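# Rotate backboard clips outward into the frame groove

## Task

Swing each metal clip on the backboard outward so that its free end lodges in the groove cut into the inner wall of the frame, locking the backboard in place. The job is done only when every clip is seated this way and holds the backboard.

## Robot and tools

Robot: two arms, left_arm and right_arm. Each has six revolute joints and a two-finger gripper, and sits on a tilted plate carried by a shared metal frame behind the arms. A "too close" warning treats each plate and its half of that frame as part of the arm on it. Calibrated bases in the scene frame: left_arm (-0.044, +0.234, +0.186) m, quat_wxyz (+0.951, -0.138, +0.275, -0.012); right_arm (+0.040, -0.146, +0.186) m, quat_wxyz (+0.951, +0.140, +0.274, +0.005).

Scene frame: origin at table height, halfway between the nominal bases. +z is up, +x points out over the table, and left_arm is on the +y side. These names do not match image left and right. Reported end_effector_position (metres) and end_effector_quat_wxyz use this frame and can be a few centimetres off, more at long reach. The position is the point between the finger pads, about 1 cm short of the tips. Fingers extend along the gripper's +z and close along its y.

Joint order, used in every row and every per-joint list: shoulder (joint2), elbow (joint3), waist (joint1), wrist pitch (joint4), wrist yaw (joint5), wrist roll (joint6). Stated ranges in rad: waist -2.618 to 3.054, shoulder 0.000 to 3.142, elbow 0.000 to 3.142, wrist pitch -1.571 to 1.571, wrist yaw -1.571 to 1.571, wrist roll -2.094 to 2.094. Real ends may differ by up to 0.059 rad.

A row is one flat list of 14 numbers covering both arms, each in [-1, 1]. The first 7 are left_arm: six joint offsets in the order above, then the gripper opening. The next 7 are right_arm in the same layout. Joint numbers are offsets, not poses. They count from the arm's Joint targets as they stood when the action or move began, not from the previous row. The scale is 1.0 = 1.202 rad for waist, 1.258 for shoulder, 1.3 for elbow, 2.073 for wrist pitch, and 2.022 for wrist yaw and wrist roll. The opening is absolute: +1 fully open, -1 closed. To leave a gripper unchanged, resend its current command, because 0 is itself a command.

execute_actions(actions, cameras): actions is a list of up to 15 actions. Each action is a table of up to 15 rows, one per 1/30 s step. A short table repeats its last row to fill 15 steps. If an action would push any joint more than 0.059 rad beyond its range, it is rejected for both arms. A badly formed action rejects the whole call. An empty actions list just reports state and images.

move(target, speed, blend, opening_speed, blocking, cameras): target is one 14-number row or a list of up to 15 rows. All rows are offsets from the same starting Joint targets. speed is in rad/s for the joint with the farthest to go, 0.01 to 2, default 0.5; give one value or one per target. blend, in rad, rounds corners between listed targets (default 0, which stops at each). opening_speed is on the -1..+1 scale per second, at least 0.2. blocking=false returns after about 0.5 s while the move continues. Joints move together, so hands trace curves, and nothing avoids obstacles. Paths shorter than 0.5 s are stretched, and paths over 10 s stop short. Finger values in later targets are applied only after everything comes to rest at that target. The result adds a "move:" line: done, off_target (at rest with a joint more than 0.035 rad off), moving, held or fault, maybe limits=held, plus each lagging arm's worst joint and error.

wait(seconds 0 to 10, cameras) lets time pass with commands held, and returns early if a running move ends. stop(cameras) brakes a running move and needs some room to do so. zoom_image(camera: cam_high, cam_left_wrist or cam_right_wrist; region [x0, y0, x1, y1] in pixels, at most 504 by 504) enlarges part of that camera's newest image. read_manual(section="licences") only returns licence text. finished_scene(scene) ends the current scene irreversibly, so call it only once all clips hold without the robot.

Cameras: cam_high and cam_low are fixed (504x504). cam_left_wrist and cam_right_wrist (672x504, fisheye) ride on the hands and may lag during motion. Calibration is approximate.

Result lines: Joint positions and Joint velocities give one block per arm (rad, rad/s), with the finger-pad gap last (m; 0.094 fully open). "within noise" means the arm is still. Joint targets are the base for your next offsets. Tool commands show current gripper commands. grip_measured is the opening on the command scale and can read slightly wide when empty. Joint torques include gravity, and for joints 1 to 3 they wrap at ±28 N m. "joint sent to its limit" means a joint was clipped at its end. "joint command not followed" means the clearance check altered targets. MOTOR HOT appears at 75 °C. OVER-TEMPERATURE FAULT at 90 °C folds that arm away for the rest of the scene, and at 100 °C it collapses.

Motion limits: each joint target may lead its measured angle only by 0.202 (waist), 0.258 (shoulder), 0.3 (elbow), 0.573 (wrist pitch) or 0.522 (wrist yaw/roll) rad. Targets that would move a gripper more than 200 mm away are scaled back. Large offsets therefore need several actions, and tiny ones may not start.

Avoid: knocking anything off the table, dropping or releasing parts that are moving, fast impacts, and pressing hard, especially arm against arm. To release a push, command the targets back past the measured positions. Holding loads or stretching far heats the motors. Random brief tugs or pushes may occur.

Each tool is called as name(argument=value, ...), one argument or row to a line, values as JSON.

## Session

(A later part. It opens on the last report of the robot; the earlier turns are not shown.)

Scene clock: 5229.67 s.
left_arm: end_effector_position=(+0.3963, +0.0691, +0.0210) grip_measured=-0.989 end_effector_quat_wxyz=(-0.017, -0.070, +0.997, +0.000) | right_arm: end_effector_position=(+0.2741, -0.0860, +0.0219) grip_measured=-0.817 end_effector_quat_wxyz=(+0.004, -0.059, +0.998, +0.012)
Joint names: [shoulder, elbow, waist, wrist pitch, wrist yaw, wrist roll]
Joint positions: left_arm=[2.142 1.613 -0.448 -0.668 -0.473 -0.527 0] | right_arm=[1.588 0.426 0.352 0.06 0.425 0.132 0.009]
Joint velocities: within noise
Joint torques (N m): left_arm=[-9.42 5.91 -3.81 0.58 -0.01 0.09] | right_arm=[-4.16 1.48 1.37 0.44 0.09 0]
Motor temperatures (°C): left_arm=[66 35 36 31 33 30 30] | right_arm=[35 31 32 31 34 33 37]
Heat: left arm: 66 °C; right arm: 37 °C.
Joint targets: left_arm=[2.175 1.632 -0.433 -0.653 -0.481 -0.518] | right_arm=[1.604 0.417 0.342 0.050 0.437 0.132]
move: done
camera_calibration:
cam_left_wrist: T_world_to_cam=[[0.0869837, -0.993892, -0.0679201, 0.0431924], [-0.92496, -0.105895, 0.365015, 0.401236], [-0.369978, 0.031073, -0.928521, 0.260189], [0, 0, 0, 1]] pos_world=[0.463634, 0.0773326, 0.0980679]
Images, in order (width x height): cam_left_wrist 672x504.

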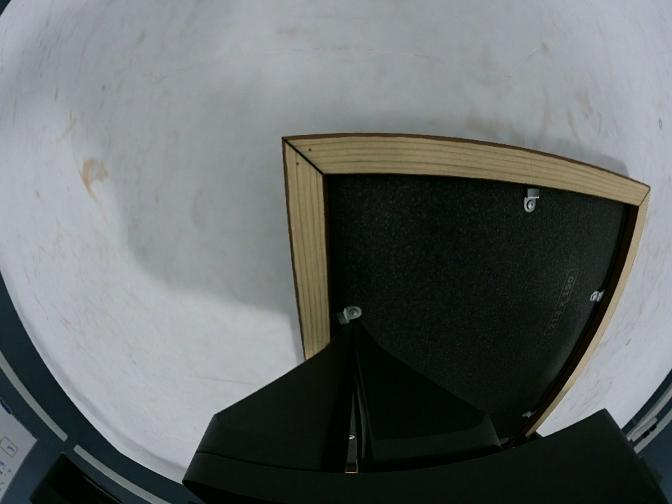

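move(
  target=[
    [-0.0318,-0.0615,0.0025,0.0212,0,0,-1,0,0,0,0,0,0,-1],
    [-0.008,-0.0154,0.0045,0.0063,0,0,-1,0,0,0,0,0,0,-1],
  ],
  speed=[0.1,0.06],
  cameras=["cam_left_wrist"],
)

zoom_image(
  camera="cam_left_wrist",
  region=[290, 270, 420, 370],
)

Scene clock: 5257.93 s.
left_arm: end_effector_position=(+0.3962, +0.0694, +0.0209) grip_measured=-0.989 end_effector_quat_wxyz=(-0.014, -0.074, +0.997, -0.005) | right_arm: end_effector_position=(+0.2741, -0.0860, +0.0219) grip_measured=-0.817 end_effector_quat_wxyz=(+0.004, -0.059, +0.998, +0.012)
Joint names: [shoulder, elbow, waist, wrist pitch, wrist yaw, wrist roll]
Joint positions: left_arm=[2.131 1.595 -0.445 -0.646 -0.466 -0.527 0] | right_arm=[1.588 0.426 0.352 0.06 0.425 0.132 0.009]
Joint velocities: within noise
Joint torques (N m): left_arm=[-9.26 5.74 -3.56 0.51 -0.11 0.11] | right_arm=[-4.3 1.58 1.47 0.4 0.1 0]
Motor temperatures (°C): left_arm=[62 36 35 31 33 30 30] | right_arm=[35 31 32 31 34 33 37]
Heat: left arm: 62 °C; right arm: 37 °C.
Joint targets: left_arm=[2.165 1.612 -0.427 -0.639 -0.481 -0.518] | right_arm=[1.604 0.417 0.342 0.050 0.437 0.132]
move: done
camera_calibration:
cam_left_wrist: T_world_to_cam=[[0.0953514, -0.993769, -0.057709, 0.0399536], [-0.926661, -0.109789, 0.359508, 0.402308], [-0.363604, 0.019197, -0.931356, 0.258422], [0, 0, 0, 1]] pos_world=[0.462957, 0.0789128, 0.0983548]
Images, in order (width x height): cam_left_wrist 672x504.

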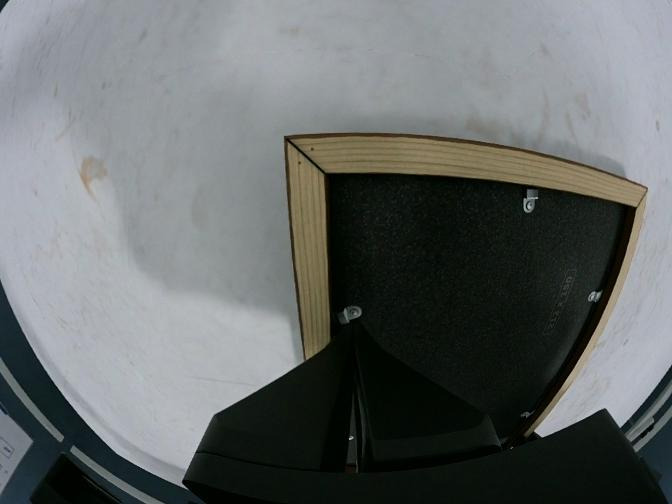

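Scaled by 3.877 from the camera's 672x504 image, which has a finer 960x720 frame.

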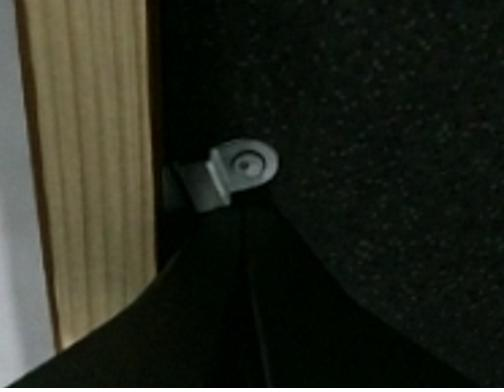

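move(
  target=[
    [-0.02,-0.035,0.009,0.012,0.001,0.002,-1,0,0,0,0,0,0,-1],
  ],
  speed=[0.1],
  cameras=["cam_left_wrist"],
)

zoom_image(
  camera="cam_left_wrist",
  region=[290, 270, 420, 370],
)

Scene clock: 5272.33 s.
left_arm: end_effector_position=(+0.3953, +0.0698, +0.0199) grip_measured=-0.989 end_effector_quat_wxyz=(-0.015, -0.073, +0.997, -0.006) | right_arm: end_effector_position=(+0.2741, -0.0860, +0.0219) grip_measured=-0.817 end_effector_quat_wxyz=(+0.004, -0.059, +0.998, +0.012)
Joint names: [shoulder, elbow, waist, wrist pitch, wrist yaw, wrist roll]
Joint positions: left_arm=[2.13 1.59 -0.442 -0.643 -0.46 -0.523 0] | right_arm=[1.588 0.426 0.352 0.06 0.425 0.132 0.009]
Joint velocities: within noise
Joint torques (N m): left_arm=[-11.48 1.96 -2.89 0.77 -0.11 0.15] | right_arm=[-4.41 1.46 1.54 0.45 0.12 0.02]
Motor temperatures (°C): left_arm=[63 35 35 31 33 30 30] | right_arm=[35 31 32 31 34 33 37]
Heat: left arm: 63 °C; right arm: 37 °C.
Joint targets: left_arm=[2.140 1.566 -0.416 -0.615 -0.479 -0.514] | right_arm=[1.604 0.417 0.342 0.050 0.437 0.132]
move: done
camera_calibration:
cam_left_wrist: T_world_to_cam=[[0.0934858, -0.99413, -0.054462, 0.0410358], [-0.925793, -0.106924, 0.362594, 0.401201], [-0.366288, 0.0165232, -0.930355, 0.25835], [0, 0, 0, 1]] pos_world=[0.462224, 0.0794241, 0.0971191]
Images, in order (width x height): cam_left_wrist 672x504.

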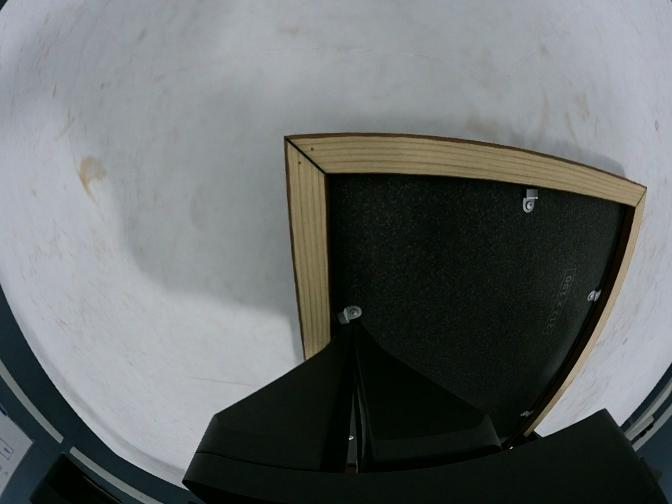

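Scaled by 3.877 from the camera's 672x504 image, which has a finer 960x720 frame.

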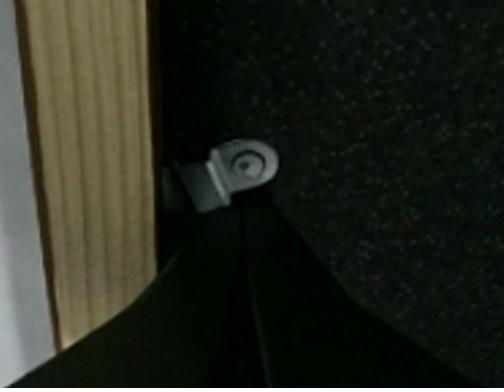

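move(
  target=[
    [-0.0437,-0.0123,-0.0516,-0.0227,-0.0104,-0.0178,-1,0,0,0,0,0,0,-1],
    [-0.0008,-0.0138,-0.0241,-0.001,0,-0.0045,-1,0,0,0,0,0,0,-1],
  ],
  speed=[0.12,0.08],
  cameras=["cam_left_wrist"],
)

zoom_image(
  camera="cam_left_wrist",
  region=[290, 270, 420, 370],
)

Scene clock: 5308.30 s.
left_arm: end_effector_position=(+0.3922, +0.0719, +0.0218) grip_measured=-0.990 end_effector_quat_wxyz=(-0.010, -0.075, +0.997, +0.001) | right_arm: end_effector_position=(+0.2741, -0.0860, +0.0219) grip_measured=-0.817 end_effector_quat_wxyz=(+0.004, -0.059, +0.998, +0.012)
Joint names: [shoulder, elbow, waist, wrist pitch, wrist yaw, wrist roll]
Joint positions: left_arm=[2.116 1.563 -0.449 -0.63 -0.482 -0.532 0] | right_arm=[1.588 0.426 0.352 0.06 0.425 0.132 0.009]
Joint velocities: within noise
Joint torques (N m): left_arm=[-10.18 2.71 -4.64 0.58 0.06 0.08] | right_arm=[-4.33 1.44 1.51 0.39 0.1 -0.01]
Motor temperatures (°C): left_arm=[63 34 35 31 33 30 31] | right_arm=[35 31 32 31 34 33 37]
Heat: left arm: 63 °C; right arm: 37 °C.
Joint targets: left_arm=[2.139 1.548 -0.445 -0.617 -0.479 -0.523] | right_arm=[1.604 0.417 0.342 0.050 0.437 0.132]
move: done
camera_calibration:
cam_left_wrist: T_world_to_cam=[[0.0971077, -0.992842, -0.0695298, 0.0423304], [-0.929033, -0.115483, 0.351512, 0.400037], [-0.357026, 0.030461, -0.933598, 0.254401], [0, 0, 0, 1]] pos_world=[0.458365, 0.0804758, 0.0998336]
Images, in order (width x height): cam_left_wrist 672x504.

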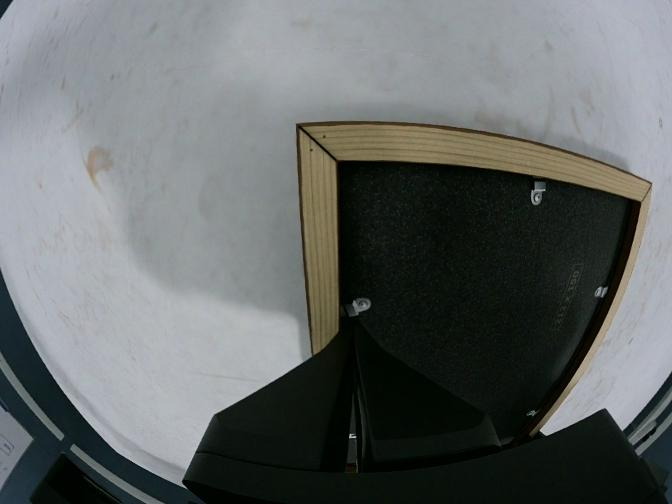

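Scaled by 3.877 from the camera's 672x504 image, which has a finer 960x720 frame.

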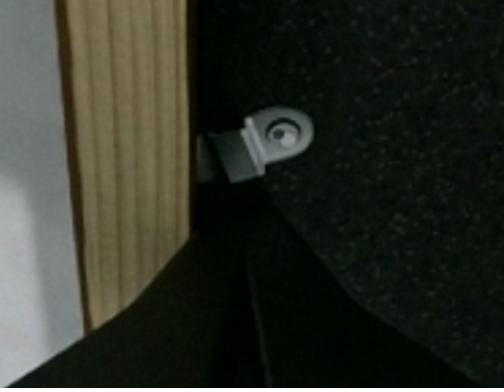

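move(
  target=[0.0105,0.050,0.0055,-0.0208,0.001,0.0035,-1,0,0,0,0,0,0,-1],
  speed=0.06,
  cameras=["cam_left_wrist"],
)

zoom_image(
  camera="cam_left_wrist",
  region=[290, 270, 420, 370],
)

Scene clock: 5322.33 s.
left_arm: end_effector_position=(+0.3952, +0.0722, +0.0219) grip_measured=-0.990 end_effector_quat_wxyz=(-0.014, -0.071, +0.997, +0.002) | right_arm: end_effector_position=(+0.2741, -0.0860, +0.0219) grip_measured=-0.817 end_effector_quat_wxyz=(+0.004, -0.059, +0.998, +0.012)
Joint names: [shoulder, elbow, waist, wrist pitch, wrist yaw, wrist roll]
Joint positions: left_arm=[2.128 1.592 -0.446 -0.655 -0.478 -0.525 0] | right_arm=[1.588 0.426 0.352 0.06 0.425 0.132 0.009]
Joint velocities: within noise
Joint torques (N m): left_arm=[-10.1 6.11 -4.42 0.39 0.06 0.13] | right_arm=[-4.37 1.46 1.57 0.42 0.09 0.02]
Motor temperatures (°C): left_arm=[65 35 35 31 33 30 31] | right_arm=[35 31 32 31 34 33 37]
Heat: left arm: 65 °C; right arm: 37 °C.
Joint targets: left_arm=[2.152 1.613 -0.439 -0.660 -0.477 -0.516] | right_arm=[1.604 0.417 0.342 0.050 0.437 0.132]
move: done
camera_calibration:
cam_left_wrist: T_world_to_cam=[[0.0892894, -0.99349, -0.0707425, 0.0455632], [-0.926704, -0.108898, 0.359669, 0.401226], [-0.365031, 0.0334427, -0.930394, 0.258449], [0, 0, 0, 1]] pos_world=[0.462091, 0.0803159, 0.0993739]
Images, in order (width x height): cam_left_wrist 672x504.

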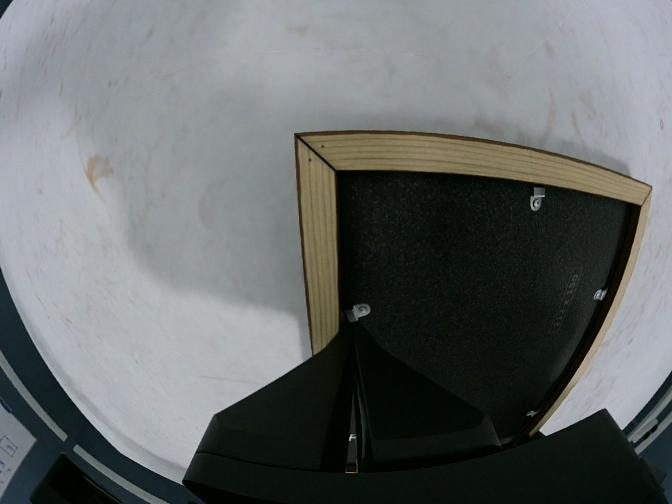

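Scaled by 3.877 from the camera's 672x504 image, which has a finer 960x720 frame.

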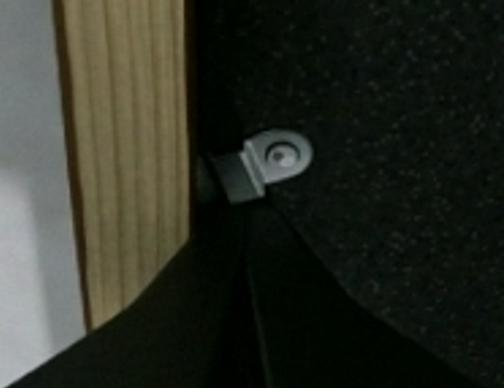

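move(
  target=[0.0085,0.018,0.004,-0.004,0.0005,0.0015,-1,0,0,0,0,0,0,-1],
  speed=0.06,
  cameras=["cam_left_wrist"],
)

zoom_image(
  camera="cam_left_wrist",
  region=[290, 270, 420, 370],
)

Scene clock: 5328.03 s.
left_arm: end_effector_position=(+0.3964, +0.0717, +0.0220) grip_measured=-0.990 end_effector_quat_wxyz=(-0.019, -0.069, +0.997, +0.001) | right_arm: end_effector_position=(+0.2741, -0.0860, +0.0219) grip_measured=-0.817 end_effector_quat_wxyz=(+0.004, -0.059, +0.998, +0.012)
Joint names: [shoulder, elbow, waist, wrist pitch, wrist yaw, wrist roll]
Joint positions: left_arm=[2.137 1.614 -0.444 -0.676 -0.472 -0.522 0] | right_arm=[1.588 0.426 0.352 0.06 0.425 0.132 0.009]
Joint velocities: within noise
Joint torques (N m): left_arm=[-10.09 6.24 -4.23 0.51 -0.03 0.12] | right_arm=[-4.3 1.42 1.29 0.38 0.13 -0.03]
Motor temperatures (°C): left_arm=[65 35 35 31 33 30 31] | right_arm=[35 31 32 31 34 33 37]
Heat: left arm: 65 °C; right arm: 37 °C.
Joint targets: left_arm=[2.163 1.637 -0.434 -0.668 -0.476 -0.513] | right_arm=[1.604 0.417 0.342 0.050 0.438 0.132]
move: done
camera_calibration:
cam_left_wrist: T_world_to_cam=[[0.083408, -0.994089, -0.0695034, 0.0473286], [-0.923725, -0.103294, 0.368866, 0.400506], [-0.373865, 0.0334357, -0.92688, 0.262412], [0, 0, 0, 1]] pos_world=[0.464116, 0.0796448, 0.0987815]
Images, in order (width x height): cam_left_wrist 672x504.

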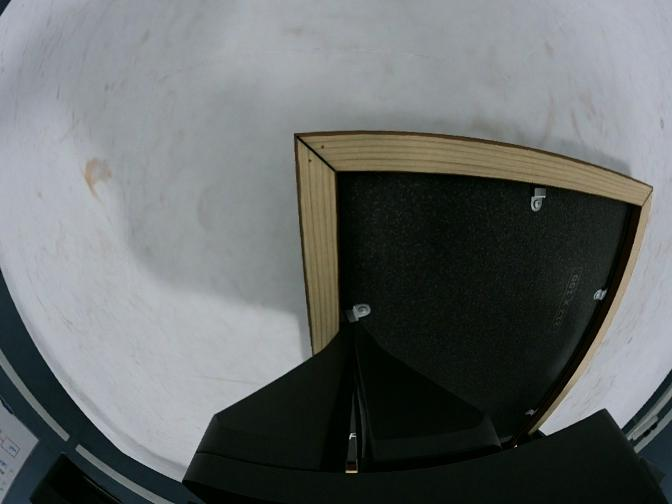

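Scaled by 3.877 from the camera's 672x504 image, which has a finer 960x720 frame.

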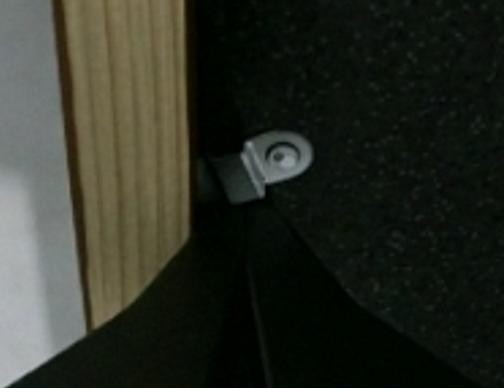

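move(
  target=[0.004,0.006,0.003,0.016,0.0,0.0,-1,0,0,0,0,0,0,-1],
  speed=0.06,
  cameras=["cam_left_wrist"],
)

zoom_image(
  camera="cam_left_wrist",
  region=[290, 270, 420, 370],
)

Scene clock: 5335.47 s.
left_arm: end_effector_position=(+0.3980, +0.0712, +0.0216) grip_measured=-0.990 end_effector_quat_wxyz=(-0.019, -0.070, +0.997, +0.000) | right_arm: end_effector_position=(+0.2741, -0.0860, +0.0219) grip_measured=-0.817 end_effector_quat_wxyz=(+0.004, -0.059, +0.998, +0.012)
Joint names: [shoulder, elbow, waist, wrist pitch, wrist yaw, wrist roll]
Joint positions: left_arm=[2.14 1.621 -0.442 -0.677 -0.468 -0.522 0] | right_arm=[1.588 0.426 0.352 0.06 0.425 0.132 0.009]
Joint velocities: within noise
Joint torques (N m): left_arm=[-9.99 6.39 -4.07 0.86 -0.04 0.11] | right_arm=[-4.36 1.42 1.44 0.43 0.13 0.03]
Motor temperatures (°C): left_arm=[65 36 35 31 33 30 31] | right_arm=[35 31 32 31 34 33 37]
Heat: left arm: 65 °C; right arm: 37 °C.
Joint targets: left_arm=[2.168 1.644 -0.430 -0.635 -0.476 -0.513] | right_arm=[1.604 0.417 0.342 0.050 0.438 0.132]
move: off_target (left_arm); left_arm: the wrist pitch is farthest, 0.042 rad from its target
camera_calibration:
cam_left_wrist: T_world_to_cam=[[0.0858481, -0.994113, -0.0660944, 0.0455662], [-0.923789, -0.104271, 0.368432, 0.40211], [-0.373155, 0.029428, -0.927302, 0.26265], [0, 0, 0, 1]] pos_world=[0.465562, 0.079497, 0.0984171]
Images, in order (width x height): cam_left_wrist 672x504.

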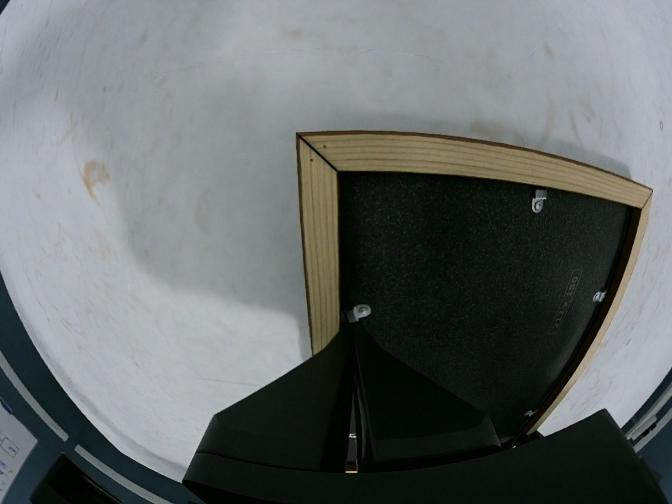

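Scaled by 3.877 from the camera's 672x504 image, which has a finer 960x720 frame.

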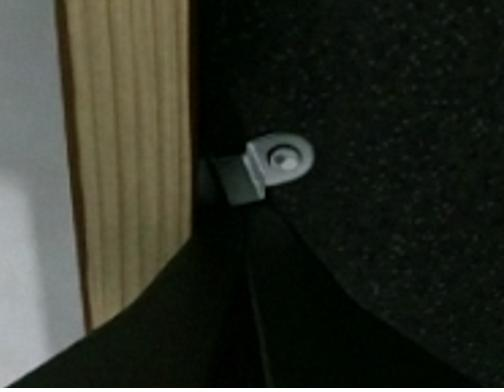

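move(
  target=[0.003,0.006,0.003,0.018,0.0,0.0,-1,0,0,0,0,0,0,-1],
  speed=0.06,
  cameras=["cam_left_wrist"],
)

zoom_image(
  camera="cam_left_wrist",
  region=[290, 270, 420, 370],
)

Scene clock: 5340.57 s.
left_arm: end_effector_position=(+0.4026, +0.0686, +0.0214) grip_measured=-0.990 end_effector_quat_wxyz=(-0.012, -0.074, +0.997, -0.006) | right_arm: end_effector_position=(+0.2747, -0.0860, +0.0220) grip_measured=-0.817 end_effector_quat_wxyz=(+0.005, -0.059, +0.998, +0.012)
Joint names: [shoulder, elbow, waist, wrist pitch, wrist yaw, wrist roll]
Joint positions: left_arm=[2.143 1.627 -0.442 -0.661 -0.464 -0.522 0] | right_arm=[1.588 0.426 0.352 0.062 0.426 0.132 0.009]
Joint velocities: within noise
Joint torques (N m): left_arm=[-9.96 6.64 -3.79 1.11 -0.08 0.11] | right_arm=[-4.33 1.59 1.37 0.37 0.11 -0.02]
Motor temperatures (°C): left_arm=[64 36 35 31 33 30 31] | right_arm=[35 31 32 31 34 33 37]
Heat: left arm: 64 °C; right arm: 37 °C.
Joint targets: left_arm=[2.172 1.653 -0.427 -0.598 -0.476 -0.513] | right_arm=[1.604 0.417 0.342 0.050 0.437 0.132]
move: off_target (left_arm); left_arm: the wrist pitch is farthest, 0.063 rad from its target
camera_calibration:
cam_left_wrist: T_world_to_cam=[[0.0954581, -0.993889, -0.0554358, 0.0384797], [-0.927939, -0.109005, 0.356437, 0.408403], [-0.360301, 0.0174163, -0.932674, 0.260052], [0, 0, 0, 1]] pos_world=[0.468997, 0.0782333, 0.0991076]
Images, in order (width x height): cam_left_wrist 672x504.

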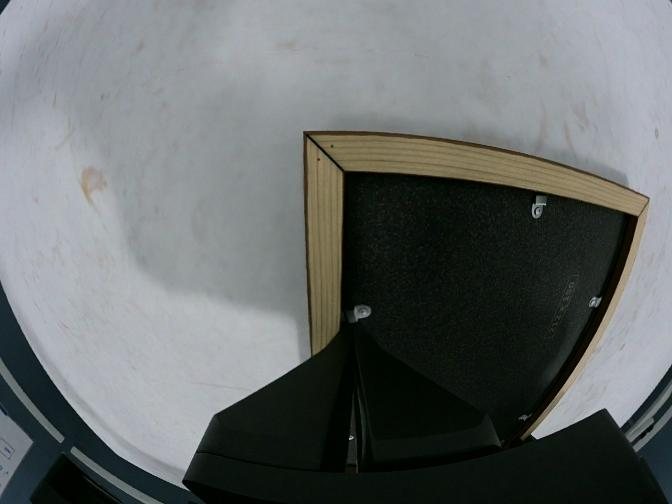

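Scaled by 3.877 from the camera's 672x504 image, which has a finer 960x720 frame.

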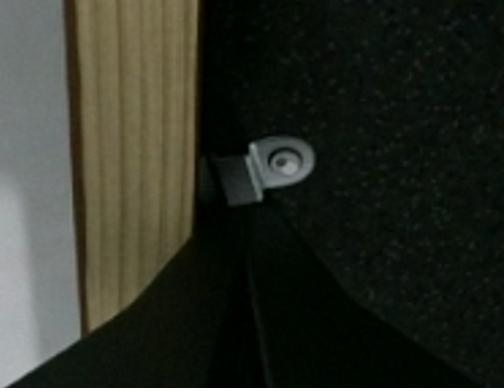

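move(
  target=[-0.0652,-0.0408,-0.0399,-0.0492,-0.0143,-0.0183,-1,0,0,0,0,0,0,-0.4],
  speed=0.2,
  opening_speed=0.5,
  cameras=["cam_left_wrist","cam_right_wrist"],
)

zoom_image(
  camera="cam_left_wrist",
  region=[290, 250, 420, 350],
)

Scene clock: 5457.77 s.
left_arm: end_effector_position=(+0.4014, +0.0720, +0.0332) grip_measured=-0.990 end_effector_quat_wxyz=(-0.007, -0.076, +0.997, +0.004) | right_arm: end_effector_position=(+0.2749, -0.0865, +0.0219) grip_measured=-0.402 end_effector_quat_wxyz=(+0.006, -0.059, +0.998, +0.010)
Joint names: [shoulder, elbow, waist, wrist pitch, wrist yaw, wrist roll]
Joint positions: left_arm=[2.113 1.613 -0.457 -0.684 -0.492 -0.541 0] | right_arm=[1.588 0.426 0.352 0.063 0.429 0.132 0.028]
Joint velocities: within noise
Joint torques (N m): left_arm=[-14.58 3 -6.49 0.29 -0.08 -0.06] | right_arm=[-4.31 1.44 1.4 0.38 0.06 -0.01]
Motor temperatures (°C): left_arm=[66 37 35 32 33 30 31] | right_arm=[35 30 32 30 34 33 37]
Heat: left arm: 66 °C; right arm: 37 °C.
Joint targets: left_arm=[2.089 1.599 -0.475 -0.700 -0.504 -0.550] | right_arm=[1.604 0.417 0.342 0.050 0.437 0.132]
move: done
camera_calibration:
cam_left_wrist: T_world_to_cam=[[0.0993994, -0.992229, -0.0748422, 0.041594], [-0.930558, -0.119331, 0.346154, 0.405627], [-0.352395, 0.0352374, -0.935188, 0.266142], [0, 0, 0, 1]] pos_world=[0.467112, 0.0802965, 0.111596]
cam_right_wrist: T_world_to_cam=[[0.0604837, -0.992895, -0.10248, -0.0913924], [-0.941433, -0.090865, 0.324728, 0.280091], [-0.331732, 0.0768369, -0.940239, 0.222772], [0, 0, 0, 1]] pos_world=[0.343115, -0.0824097, 0.10914]
Images, in order (width x height): cam_left_wrist 672x504, cam_right_wrist 672x504.

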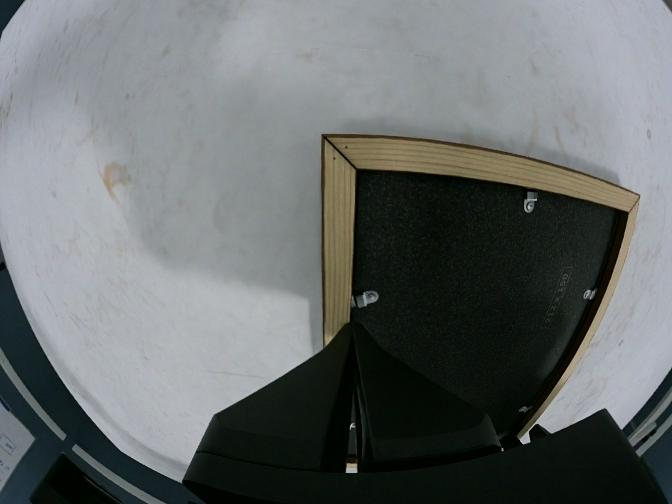

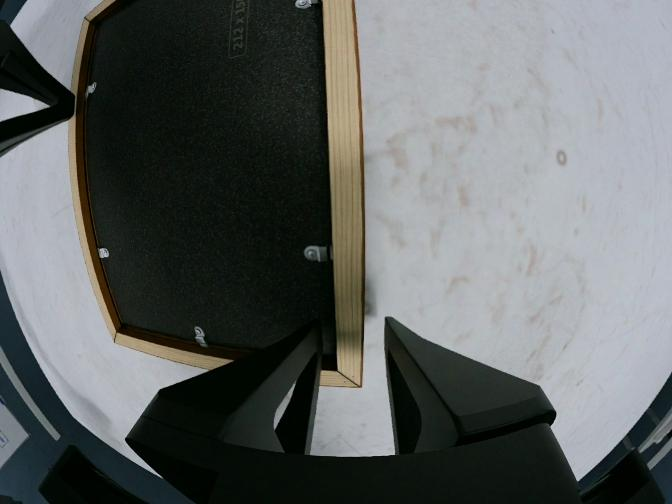

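Scaled by 3.877 from the camera's 672x504 image, which has a finer 960x720 frame.

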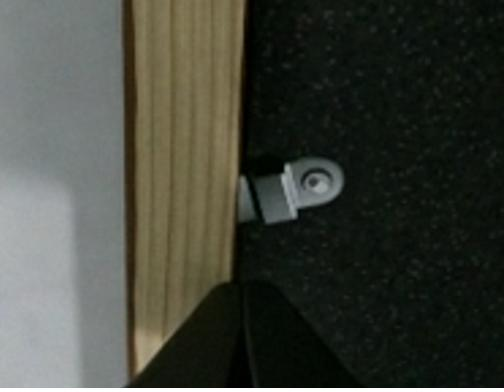

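move(
  target=[
    [0.024,0,0,0,0,0,-1,-0.1622,0.0446,0.1048,-0.1302,0.0312,0.047,-0.4],
    [0.024,0,0,0,0,0,-1,0.1955,0.1954,0.4592,-0.1495,0.0905,-0.5005,-0.4],
  ],
  speed=[0.3,0.6],
  cameras=["cam_right_wrist"],
)

Scene clock: 5479.97 s.
left_arm: end_effector_position=(+0.4013, +0.0722, +0.0332) grip_measured=-0.990 end_effector_quat_wxyz=(-0.007, -0.076, +0.997, +0.005) | right_arm: end_effector_position=(+0.2411, +0.0240, +0.0587) grip_measured=-0.402 end_effector_quat_wxyz=(+0.001, +0.754, -0.657, +0.004)
Joint names: [shoulder, elbow, waist, wrist pitch, wrist yaw, wrist roll]
Joint positions: left_arm=[2.113 1.613 -0.457 -0.685 -0.493 -0.542 0] | right_arm=[1.833 0.656 0.876 -0.241 0.617 -0.871 0.028]
Joint velocities: within noise
Joint torques (N m): left_arm=[-11.71 2.97 -6.5 0.31 -0.09 -0.06] | right_arm=[-4.6 4.7 5.16 0.3 0 -0.1]
Motor temperatures (°C): left_arm=[65 36 36 32 33 30 31] | right_arm=[35 31 32 30 34 33 35]
Heat: left arm: 65 °C; right arm: 35 °C.
Joint targets: left_arm=[2.120 1.599 -0.475 -0.700 -0.504 -0.550] | right_arm=[1.850 0.671 0.894 -0.260 0.620 -0.880]
move: done
camera_calibration:
cam_right_wrist: T_world_to_cam=[[0.993898, 0.0789832, -0.0769999, -0.228097], [0.100786, -0.933942, 0.34292, 0.0142779], [-0.0448285, -0.348588, -0.936203, 0.178389], [0, 0, 0, 1]] pos_world=[0.233263, 0.0935348, 0.144549]
Images, in order (width x height): cam_right_wrist 672x504.

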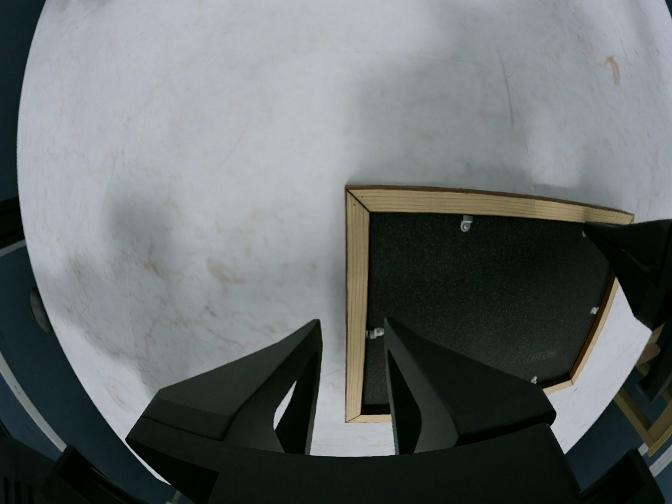

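move(
  target=[
    [0,0,0,0,0,0,-1,0.0673,0.0554,0.0308,-0.0034,0,0.0252,-0.4],
    [0,0,0,0,0,0,-1,0.1272,0.0346,-0.0275,0.0613,-0.0094,-0.0104,-0.4],
  ],
  speed=[0.3,0.2],
  cameras=["cam_right_wrist"],
)

Scene clock: 5515.40 s.
left_arm: end_effector_position=(+0.4014, +0.0722, +0.0332) grip_measured=-0.990 end_effector_quat_wxyz=(-0.007, -0.076, +0.997, +0.005) | right_arm: end_effector_position=(+0.2422, +0.0490, +0.0343) grip_measured=-0.402 end_effector_quat_wxyz=(-0.002, +0.758, -0.652, +0.003)
Joint names: [shoulder, elbow, waist, wrist pitch, wrist yaw, wrist roll]
Joint positions: left_arm=[2.113 1.613 -0.457 -0.685 -0.493 -0.542 0] | right_arm=[1.992 0.731 0.871 -0.147 0.614 -0.892 0.028]
Joint velocities: within noise
Joint torques (N m): left_arm=[-11.73 3.02 -6.5 0.31 -0.07 -0.06] | right_arm=[-5.27 1.84 3.56 0.56 -0.12 -0.12]
Motor temperatures (°C): left_arm=[62 35 37 32 33 30 31] | right_arm=[35 31 34 30 34 33 34]
Heat: left arm: 62 °C; right arm: 35 °C.
Joint targets: left_arm=[2.120 1.599 -0.475 -0.700 -0.505 -0.550] | right_arm=[2.011 0.716 0.861 -0.133 0.601 -0.901]
move: done
camera_calibration:
cam_right_wrist: T_world_to_cam=[[0.993023, 0.0913127, -0.074612, -0.2335], [0.111328, -0.93456, 0.337941, 0.0434465], [-0.0388711, -0.34389, -0.938205, 0.162715], [0, 0, 0, 1]] pos_world=[0.233359, 0.117881, 0.120556]
Images, in order (width x height): cam_right_wrist 672x504.

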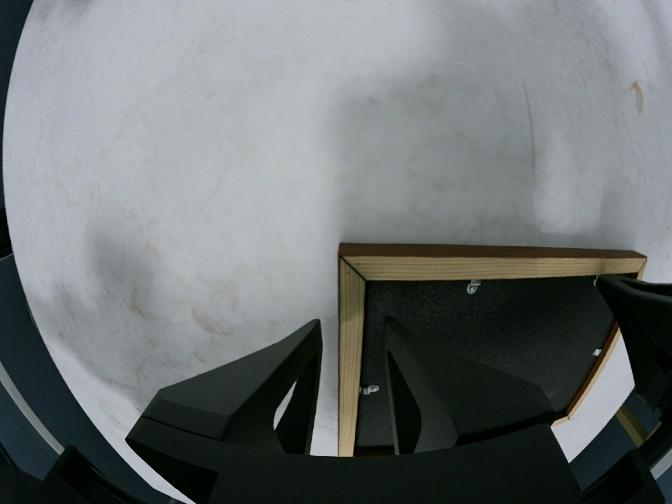

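move(
  target=[0,0,0,0,0,0,-1,0.0254,-0.0092,-0.025,0.028,-0.004,-0.0153,-0.4],
  speed=0.12,
  cameras=["cam_right_wrist"],
)

Scene clock: 5521.03 s.
left_arm: end_effector_position=(+0.4014, +0.0722, +0.0332) grip_measured=-0.990 end_effector_quat_wxyz=(-0.007, -0.076, +0.997, +0.005) | right_arm: end_effector_position=(+0.2394, +0.0446, +0.0225) grip_measured=-0.402 end_effector_quat_wxyz=(+0.002, +0.758, -0.652, +0.001)
Joint names: [shoulder, elbow, waist, wrist pitch, wrist yaw, wrist roll]
Joint positions: left_arm=[2.113 1.613 -0.457 -0.685 -0.493 -0.542 0] | right_arm=[2.022 0.714 0.842 -0.089 0.607 -0.923 0.028]
Joint velocities: within noise
Joint torques (N m): left_arm=[-11.71 3.02 -6.54 0.31 -0.07 -0.05] | right_arm=[-5.18 1.76 3.47 0.59 -0.17 -0.08]
Motor temperatures (°C): left_arm=[62 35 37 32 33 30 31] | right_arm=[35 31 34 31 34 33 34]
Heat: left arm: 62 °C; right arm: 35 °C.
Joint targets: left_arm=[2.120 1.599 -0.475 -0.700 -0.505 -0.550] | right_arm=[2.042 0.704 0.831 -0.075 0.593 -0.932]
move: done
camera_calibration:
cam_right_wrist: T_world_to_cam=[[0.992353, 0.0920191, -0.0822693, -0.230942], [0.114773, -0.933141, 0.340697, 0.0426917], [-0.0454182, -0.347534, -0.936567, 0.151752], [0, 0, 0, 1]] pos_world=[0.231169, 0.113827, 0.108581]
Images, in order (width x height): cam_right_wrist 672x504.

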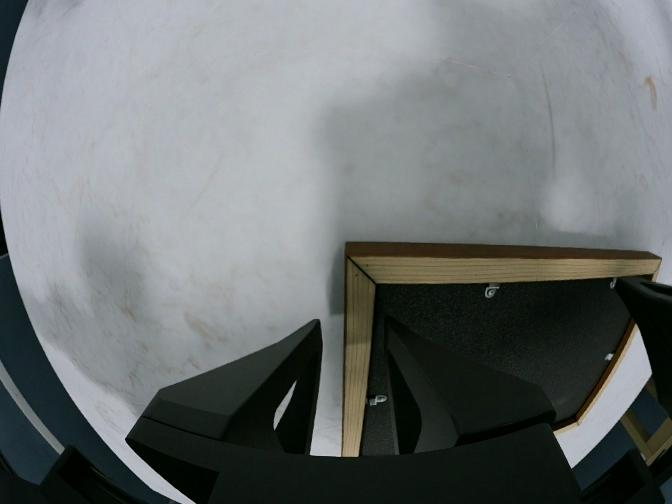

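move(
  target=[
    [0,0,0,0,0,0,-1,0,0.0231,-0.0066,-0.012,0,-0.003,-0.4],
    [0,0,0,0,0,0,-1,0,0.0231,-0.0066,-0.012,0,-0.003,-1],
  ],
  speed=0.12,
  opening_speed=0.25,
  cameras=["cam_right_wrist"],
)

Scene clock: 5544.20 s.
left_arm: end_effector_position=(+0.4014, +0.0722, +0.0332) grip_measured=-0.990 end_effector_quat_wxyz=(-0.007, -0.076, +0.997, +0.005) | right_arm: end_effector_position=(+0.2417, +0.0455, +0.0221) grip_measured=-0.810 end_effector_quat_wxyz=(+0.002, +0.758, -0.653, -0.002)
Joint names: [shoulder, elbow, waist, wrist pitch, wrist yaw, wrist roll]
Joint positions: left_arm=[2.113 1.613 -0.457 -0.685 -0.493 -0.542 0] | right_arm=[2.022 0.724 0.834 -0.095 0.599 -0.93 0.009]
Joint velocities: within noise
Joint torques (N m): left_arm=[-11.73 3.03 -6.52 0.3 -0.08 -0.06] | right_arm=[-5.33 3.62 3.58 0.41 -0.03 -0.12]
Motor temperatures (°C): left_arm=[62 35 37 32 33 30 31] | right_arm=[36 31 33 31 34 33 34]
Heat: left arm: 62 °C; right arm: 36 °C.
Joint targets: left_arm=[2.120 1.599 -0.475 -0.700 -0.505 -0.550] | right_arm=[2.042 0.734 0.823 -0.099 0.593 -0.938]
move: done
camera_calibration:
cam_right_wrist: T_world_to_cam=[[0.992044, 0.0909486, -0.0870431, -0.233142], [0.115235, -0.934423, 0.337008, 0.0435016], [-0.0506847, -0.344357, -0.93747, 0.152892], [0, 0, 0, 1]] pos_world=[0.234024, 0.114502, 0.108378]
Images, in order (width x height): cam_right_wrist 672x504.

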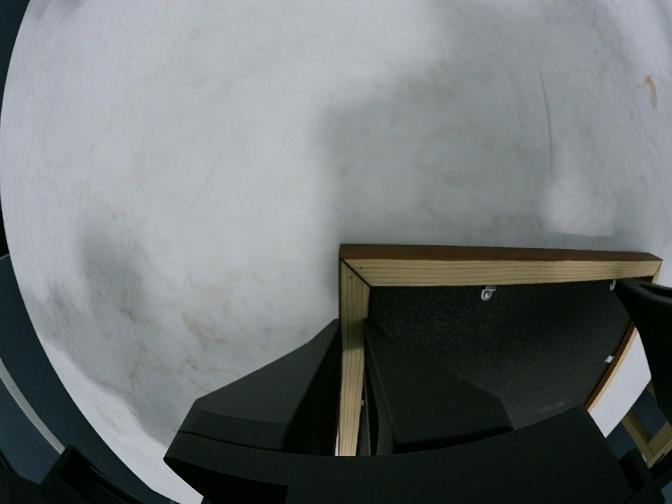

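move(
  target=[-0.012,-0.02,0,0,0,0,-1,0,0,0,0,0,0,-1],
  speed=0.12,
  cameras=["cam_left_wrist"],
)

zoom_image(
  camera="cam_left_wrist",
  region=[290, 250, 420, 350],
)

zoom_image(
  camera="cam_right_wrist",
  region=[560, 230, 672, 330],
)

Scene clock: 5552.37 s.
left_arm: end_effector_position=(+0.3920, +0.0738, +0.0292) grip_measured=-0.990 end_effector_quat_wxyz=(-0.016, -0.070, +0.997, +0.010) | right_arm: end_effector_position=(+0.2417, +0.0455, +0.0221) grip_measured=-0.810 end_effector_quat_wxyz=(+0.002, +0.758, -0.653, -0.002)
Joint names: [shoulder, elbow, waist, wrist pitch, wrist yaw, wrist roll]
Joint positions: left_arm=[2.113 1.589 -0.457 -0.685 -0.494 -0.542 0] | right_arm=[2.022 0.724 0.834 -0.095 0.599 -0.93 0.009]
Joint velocities: within noise
Joint torques (N m): left_arm=[-13.01 2.7 -6.45 0.27 -0.09 -0.04] | right_arm=[-5.23 3.63 3.49 0.37 -0.11 -0.13]
Motor temperatures (°C): left_arm=[62 35 37 32 33 30 31] | right_arm=[36 31 33 31 34 33 35]
Heat: left arm: 62 °C; right arm: 36 °C.
Joint targets: left_arm=[2.105 1.573 -0.475 -0.700 -0.505 -0.550] | right_arm=[2.042 0.734 0.823 -0.099 0.593 -0.938]
move: done
camera_calibration:
cam_left_wrist: T_world_to_cam=[[0.0865467, -0.992517, -0.0861404, 0.0493796], [-0.924879, -0.112183, 0.363337, 0.39522], [-0.370282, 0.0482238, -0.927667, 0.264919], [0, 0, 0, 1]] pos_world=[0.459352, 0.0805715, 0.106412]
Images, in order (width x height): cam_left_wrist 672x504.

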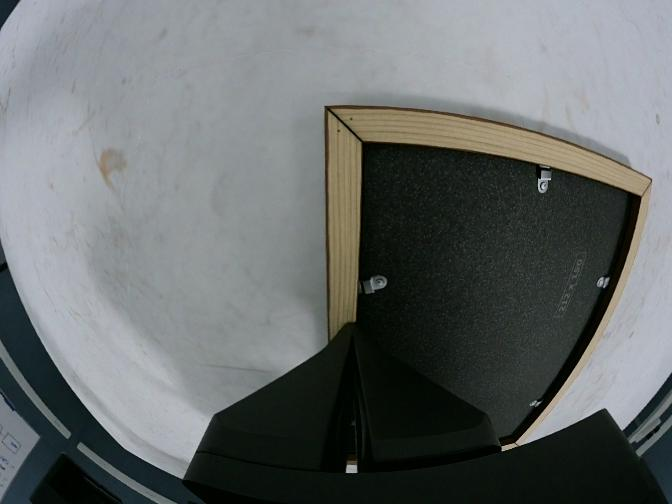

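Scaled by 3.877 from the camera's 672x504 image, which has a finer 960x720 frame.

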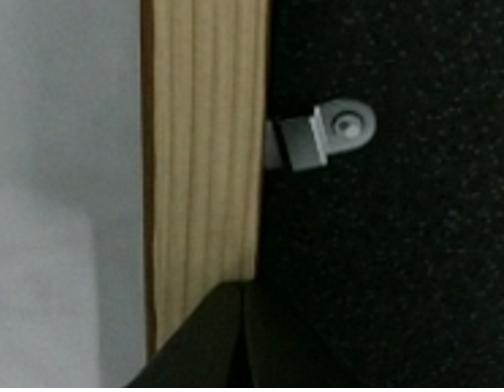

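This scene's latest camera images include none from cam_right_wrist. They are from: cam_left_wrist. cam_right_wrist's image comes with the result of a call that names it in "cameras".

move(
  target=[
    [0.0378,0.0431,-0.0058,0.0193,-0.0015,-0.0074,-1,0,0,0,0,0,0,-1],
    [0.0509,0.0208,0.0158,0.0299,0.0079,0.0059,-1,0,0,0,0,0,0,-1],
  ],
  speed=[0.2,0.1],
  cameras=["cam_left_wrist"],
)

zoom_image(
  camera="cam_left_wrist",
  region=[290, 270, 420, 370],
)

Scene clock: 5577.70 s.
left_arm: end_effector_position=(+0.3977, +0.0655, +0.0217) grip_measured=-0.990 end_effector_quat_wxyz=(-0.007, -0.077, +0.997, +0.005) | right_arm: end_effector_position=(+0.2417, +0.0455, +0.0221) grip_measured=-0.810 end_effector_quat_wxyz=(+0.002, +0.758, -0.653, -0.002)
Joint names: [shoulder, elbow, waist, wrist pitch, wrist yaw, wrist roll]
Joint positions: left_arm=[2.145 1.609 -0.461 -0.651 -0.496 -0.547 0] | right_arm=[2.022 0.724 0.834 -0.095 0.599 -0.93 0.009]
Joint velocities: within noise
Joint torques (N m): left_arm=[-10.19 3.33 -4.74 0.58 0.1 0.11] | right_arm=[-5.18 3.69 3.4 0.4 -0.03 -0.1]
Motor temperatures (°C): left_arm=[63 35 37 32 33 30 31] | right_arm=[36 31 33 30 34 33 36]
Heat: left arm: 63 °C; right arm: 36 °C.
Joint targets: left_arm=[2.168 1.600 -0.456 -0.638 -0.489 -0.538] | right_arm=[2.042 0.734 0.823 -0.099 0.593 -0.938]
move: done
camera_calibration:
cam_left_wrist: T_world_to_cam=[[0.101417, -0.991873, -0.0768319, 0.0338562], [-0.930551, -0.121893, 0.345277, 0.405546], [-0.351836, 0.0364791, -0.935351, 0.254032], [0, 0, 0, 1]] pos_world=[0.463326, 0.0737474, 0.100184]
Images, in order (width x height): cam_left_wrist 672x504.

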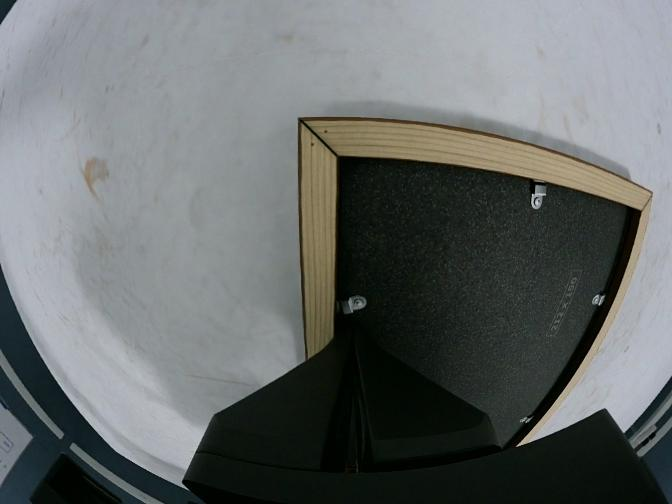

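Scaled by 3.877 from the camera's 672x504 image, which has a finer 960x720 frame.

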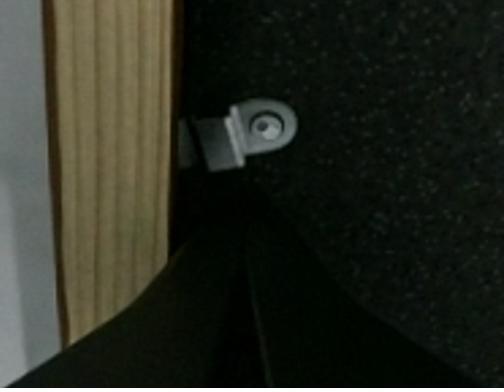

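move(
  target=[0.0119,0.0538,0.0108,-0.013,0.0025,0.0045,-1,0,0,0,0,0,0,-1],
  speed=0.06,
  cameras=["cam_left_wrist","cam_right_wrist"],
)

zoom_image(
  camera="cam_left_wrist",
  region=[290, 270, 420, 370],
)

Scene clock: 5592.57 s.
left_arm: end_effector_position=(+0.4030, +0.0661, +0.0216) grip_measured=-0.990 end_effector_quat_wxyz=(-0.011, -0.076, +0.997, +0.002) | right_arm: end_effector_position=(+0.2417, +0.0455, +0.0221) grip_measured=-0.810 end_effector_quat_wxyz=(+0.002, +0.758, -0.653, -0.002)
Joint names: [shoulder, elbow, waist, wrist pitch, wrist yaw, wrist roll]
Joint positions: left_arm=[2.158 1.647 -0.452 -0.677 -0.481 -0.538 0] | right_arm=[2.022 0.724 0.834 -0.095 0.599 -0.93 0.009]
Joint velocities: within noise
Joint torques (N m): left_arm=[-10.21 6.38 -4.4 0.58 0 0.12] | right_arm=[-5.37 3.67 3.41 0.42 -0.05 -0.11]
Motor temperatures (°C): left_arm=[64 35 36 32 33 30 31] | right_arm=[36 31 33 30 34 33 36]
Heat: left arm: 64 °C; right arm: 36 °C.
Joint targets: left_arm=[2.184 1.670 -0.442 -0.665 -0.484 -0.529] | right_arm=[2.042 0.734 0.823 -0.099 0.593 -0.938]
move: done
camera_calibration:
cam_left_wrist: T_world_to_cam=[[0.0993473, -0.992594, -0.0699078, 0.0346177], [-0.927573, -0.117812, 0.354581, 0.408986], [-0.360191, 0.0296179, -0.932408, 0.259568], [0, 0, 0, 1]] pos_world=[0.46942, 0.074857, 0.0994248]
cam_right_wrist: T_world_to_cam=[[0.992044, 0.0909486, -0.0870431, -0.233142], [0.115235, -0.934423, 0.337008, 0.0435016], [-0.0506847, -0.344357, -0.93747, 0.152892], [0, 0, 0, 1]] pos_world=[0.234024, 0.114502, 0.108378]
Images, in order (width x height): cam_left_wrist 672x504, cam_right_wrist 672x504.

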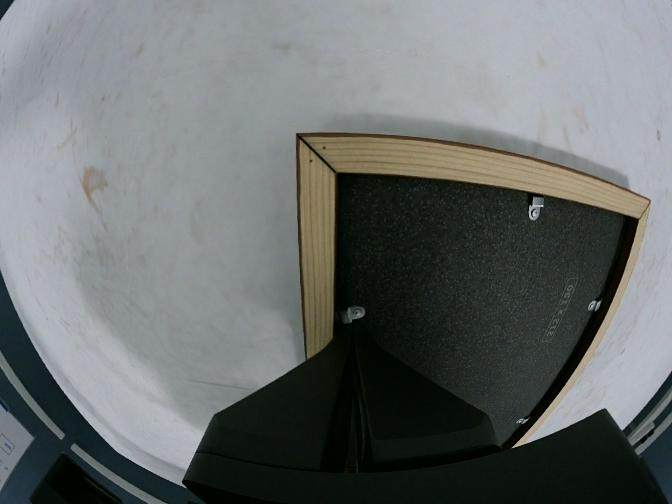

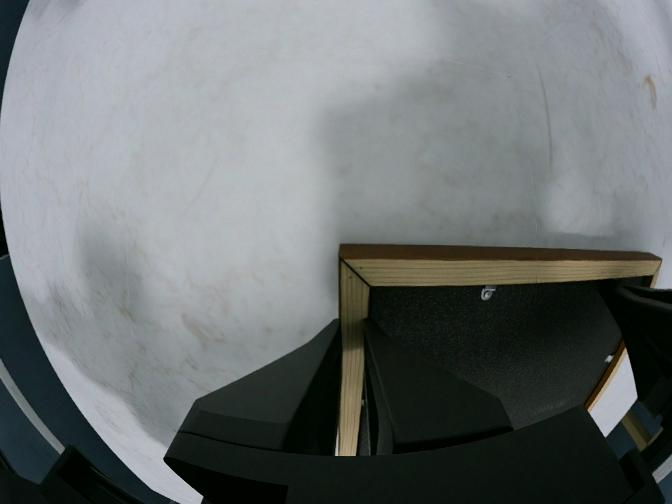

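Scaled by 3.877 from the camera's 672x504 image, which has a finer 960x720 frame.

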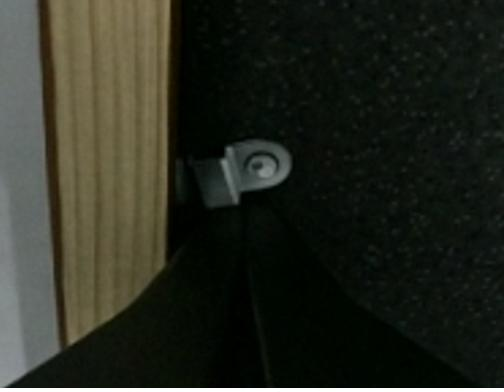

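move(
  target=[0.006,0.014,0.004,0.008,0.000,0.0015,-1,0,0,0,0,0,0,-1],
  speed=0.06,
  cameras=["cam_left_wrist"],
)

zoom_image(
  camera="cam_left_wrist",
  region=[290, 270, 420, 370],
)

Scene clock: 5603.13 s.
left_arm: end_effector_position=(+0.4044, +0.0644, +0.0216) grip_measured=-0.990 end_effector_quat_wxyz=(-0.013, -0.075, +0.997, -0.001) | right_arm: end_effector_position=(+0.2418, +0.0454, +0.0220) grip_measured=-0.810 end_effector_quat_wxyz=(+0.002, +0.758, -0.653, -0.002)
Joint names: [shoulder, elbow, waist, wrist pitch, wrist yaw, wrist roll]
Joint positions: left_arm=[2.164 1.661 -0.452 -0.686 -0.475 -0.536 0] | right_arm=[2.022 0.724 0.834 -0.095 0.599 -0.93 0.009]
Joint velocities: within noise
Joint torques (N m): left_arm=[-10.17 6.93 -4.03 0.83 -0.03 0.12] | right_arm=[-5.31 3.71 3.41 0.43 -0.09 -0.11]
Motor temperatures (°C): left_arm=[63 36 36 32 33 30 31] | right_arm=[36 31 33 30 34 33 36]
Heat: left arm: 63 °C; right arm: 36 °C.
Joint targets: left_arm=[2.191 1.689 -0.438 -0.648 -0.484 -0.526] | right_arm=[2.042 0.734 0.823 -0.099 0.593 -0.938]
move: off_target (left_arm); left_arm: the wrist pitch is farthest, 0.037 rad from its target
camera_calibration:
cam_left_wrist: T_world_to_cam=[[0.0960796, -0.993255, -0.0649136, 0.0340327], [-0.926775, -0.113059, 0.358199, 0.409355], [-0.363122, 0.0257447, -0.931386, 0.261527], [0, 0, 0, 1]] pos_world=[0.471076, 0.0733513, 0.0991615]
Images, in order (width x height): cam_left_wrist 672x504.

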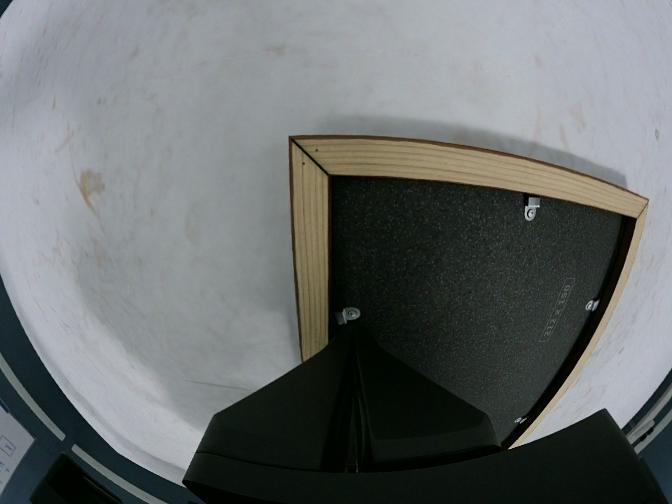

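Scaled by 3.877 from the camera's 672x504 image, which has a finer 960x720 frame.

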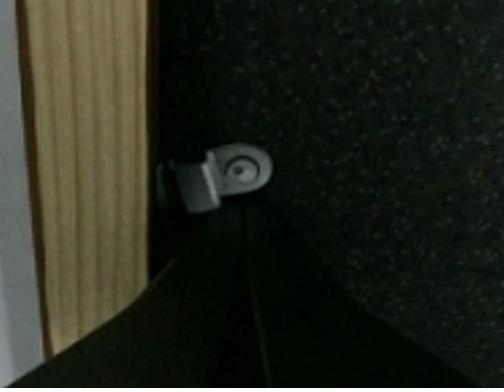

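move(
  target=[
    [-0.0572,-0.0338,-0.0233,-0.0203,-0.0054,-0.0109,-1,0,0,0,0,0,0,-1],
    [-0.0167,-0.0562,-0.0025,-0.001,0.0054,0.001,-1,0,0,0,0,0,0,-1],
  ],
  speed=[0.12,0.08],
  cameras=["cam_left_wrist"],
)

zoom_image(
  camera="cam_left_wrist",
  region=[290, 270, 420, 370],
)

Scene clock: 5622.27 s.
left_arm: end_effector_position=(+0.4001, +0.0671, +0.0211) grip_measured=-0.990 end_effector_quat_wxyz=(-0.014, -0.073, +0.997, +0.001) | right_arm: end_effector_position=(+0.2418, +0.0454, +0.0220) grip_measured=-0.810 end_effector_quat_wxyz=(+0.002, +0.758, -0.653, -0.002)
Joint names: [shoulder, elbow, waist, wrist pitch, wrist yaw, wrist roll]
Joint positions: left_arm=[2.151 1.632 -0.45 -0.672 -0.478 -0.533 0] | right_arm=[2.022 0.724 0.834 -0.095 0.599 -0.93 0.009]
Joint velocities: within noise
Joint torques (N m): left_arm=[-10.8 2.65 -4.33 0.67 0.08 0.11] | right_arm=[-5.26 3.58 3.47 0.36 -0.06 -0.08]
Motor temperatures (°C): left_arm=[63 36 36 32 33 30 31] | right_arm=[36 31 33 30 34 33 36]
Heat: left arm: 63 °C; right arm: 36 °C.
Joint targets: left_arm=[2.170 1.615 -0.441 -0.650 -0.473 -0.524] | right_arm=[2.042 0.734 0.823 -0.099 0.593 -0.938]
move: done
camera_calibration:
cam_left_wrist: T_world_to_cam=[[0.0936405, -0.99325, -0.0684606, 0.0382175], [-0.926652, -0.112094, 0.358819, 0.405735], [-0.364071, 0.0298392, -0.930893, 0.259555], [0, 0, 0, 1]] pos_world=[0.466893, 0.075695, 0.0986492]
Images, in order (width x height): cam_left_wrist 672x504.

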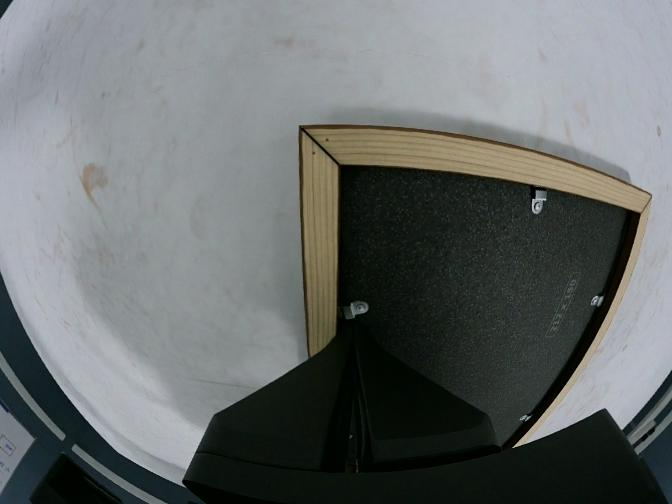

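Scaled by 3.877 from the camera's 672x504 image, which has a finer 960x720 frame.

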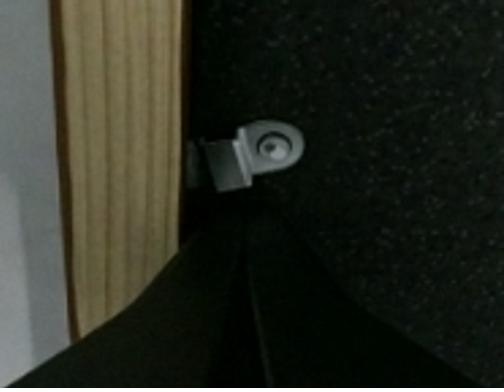

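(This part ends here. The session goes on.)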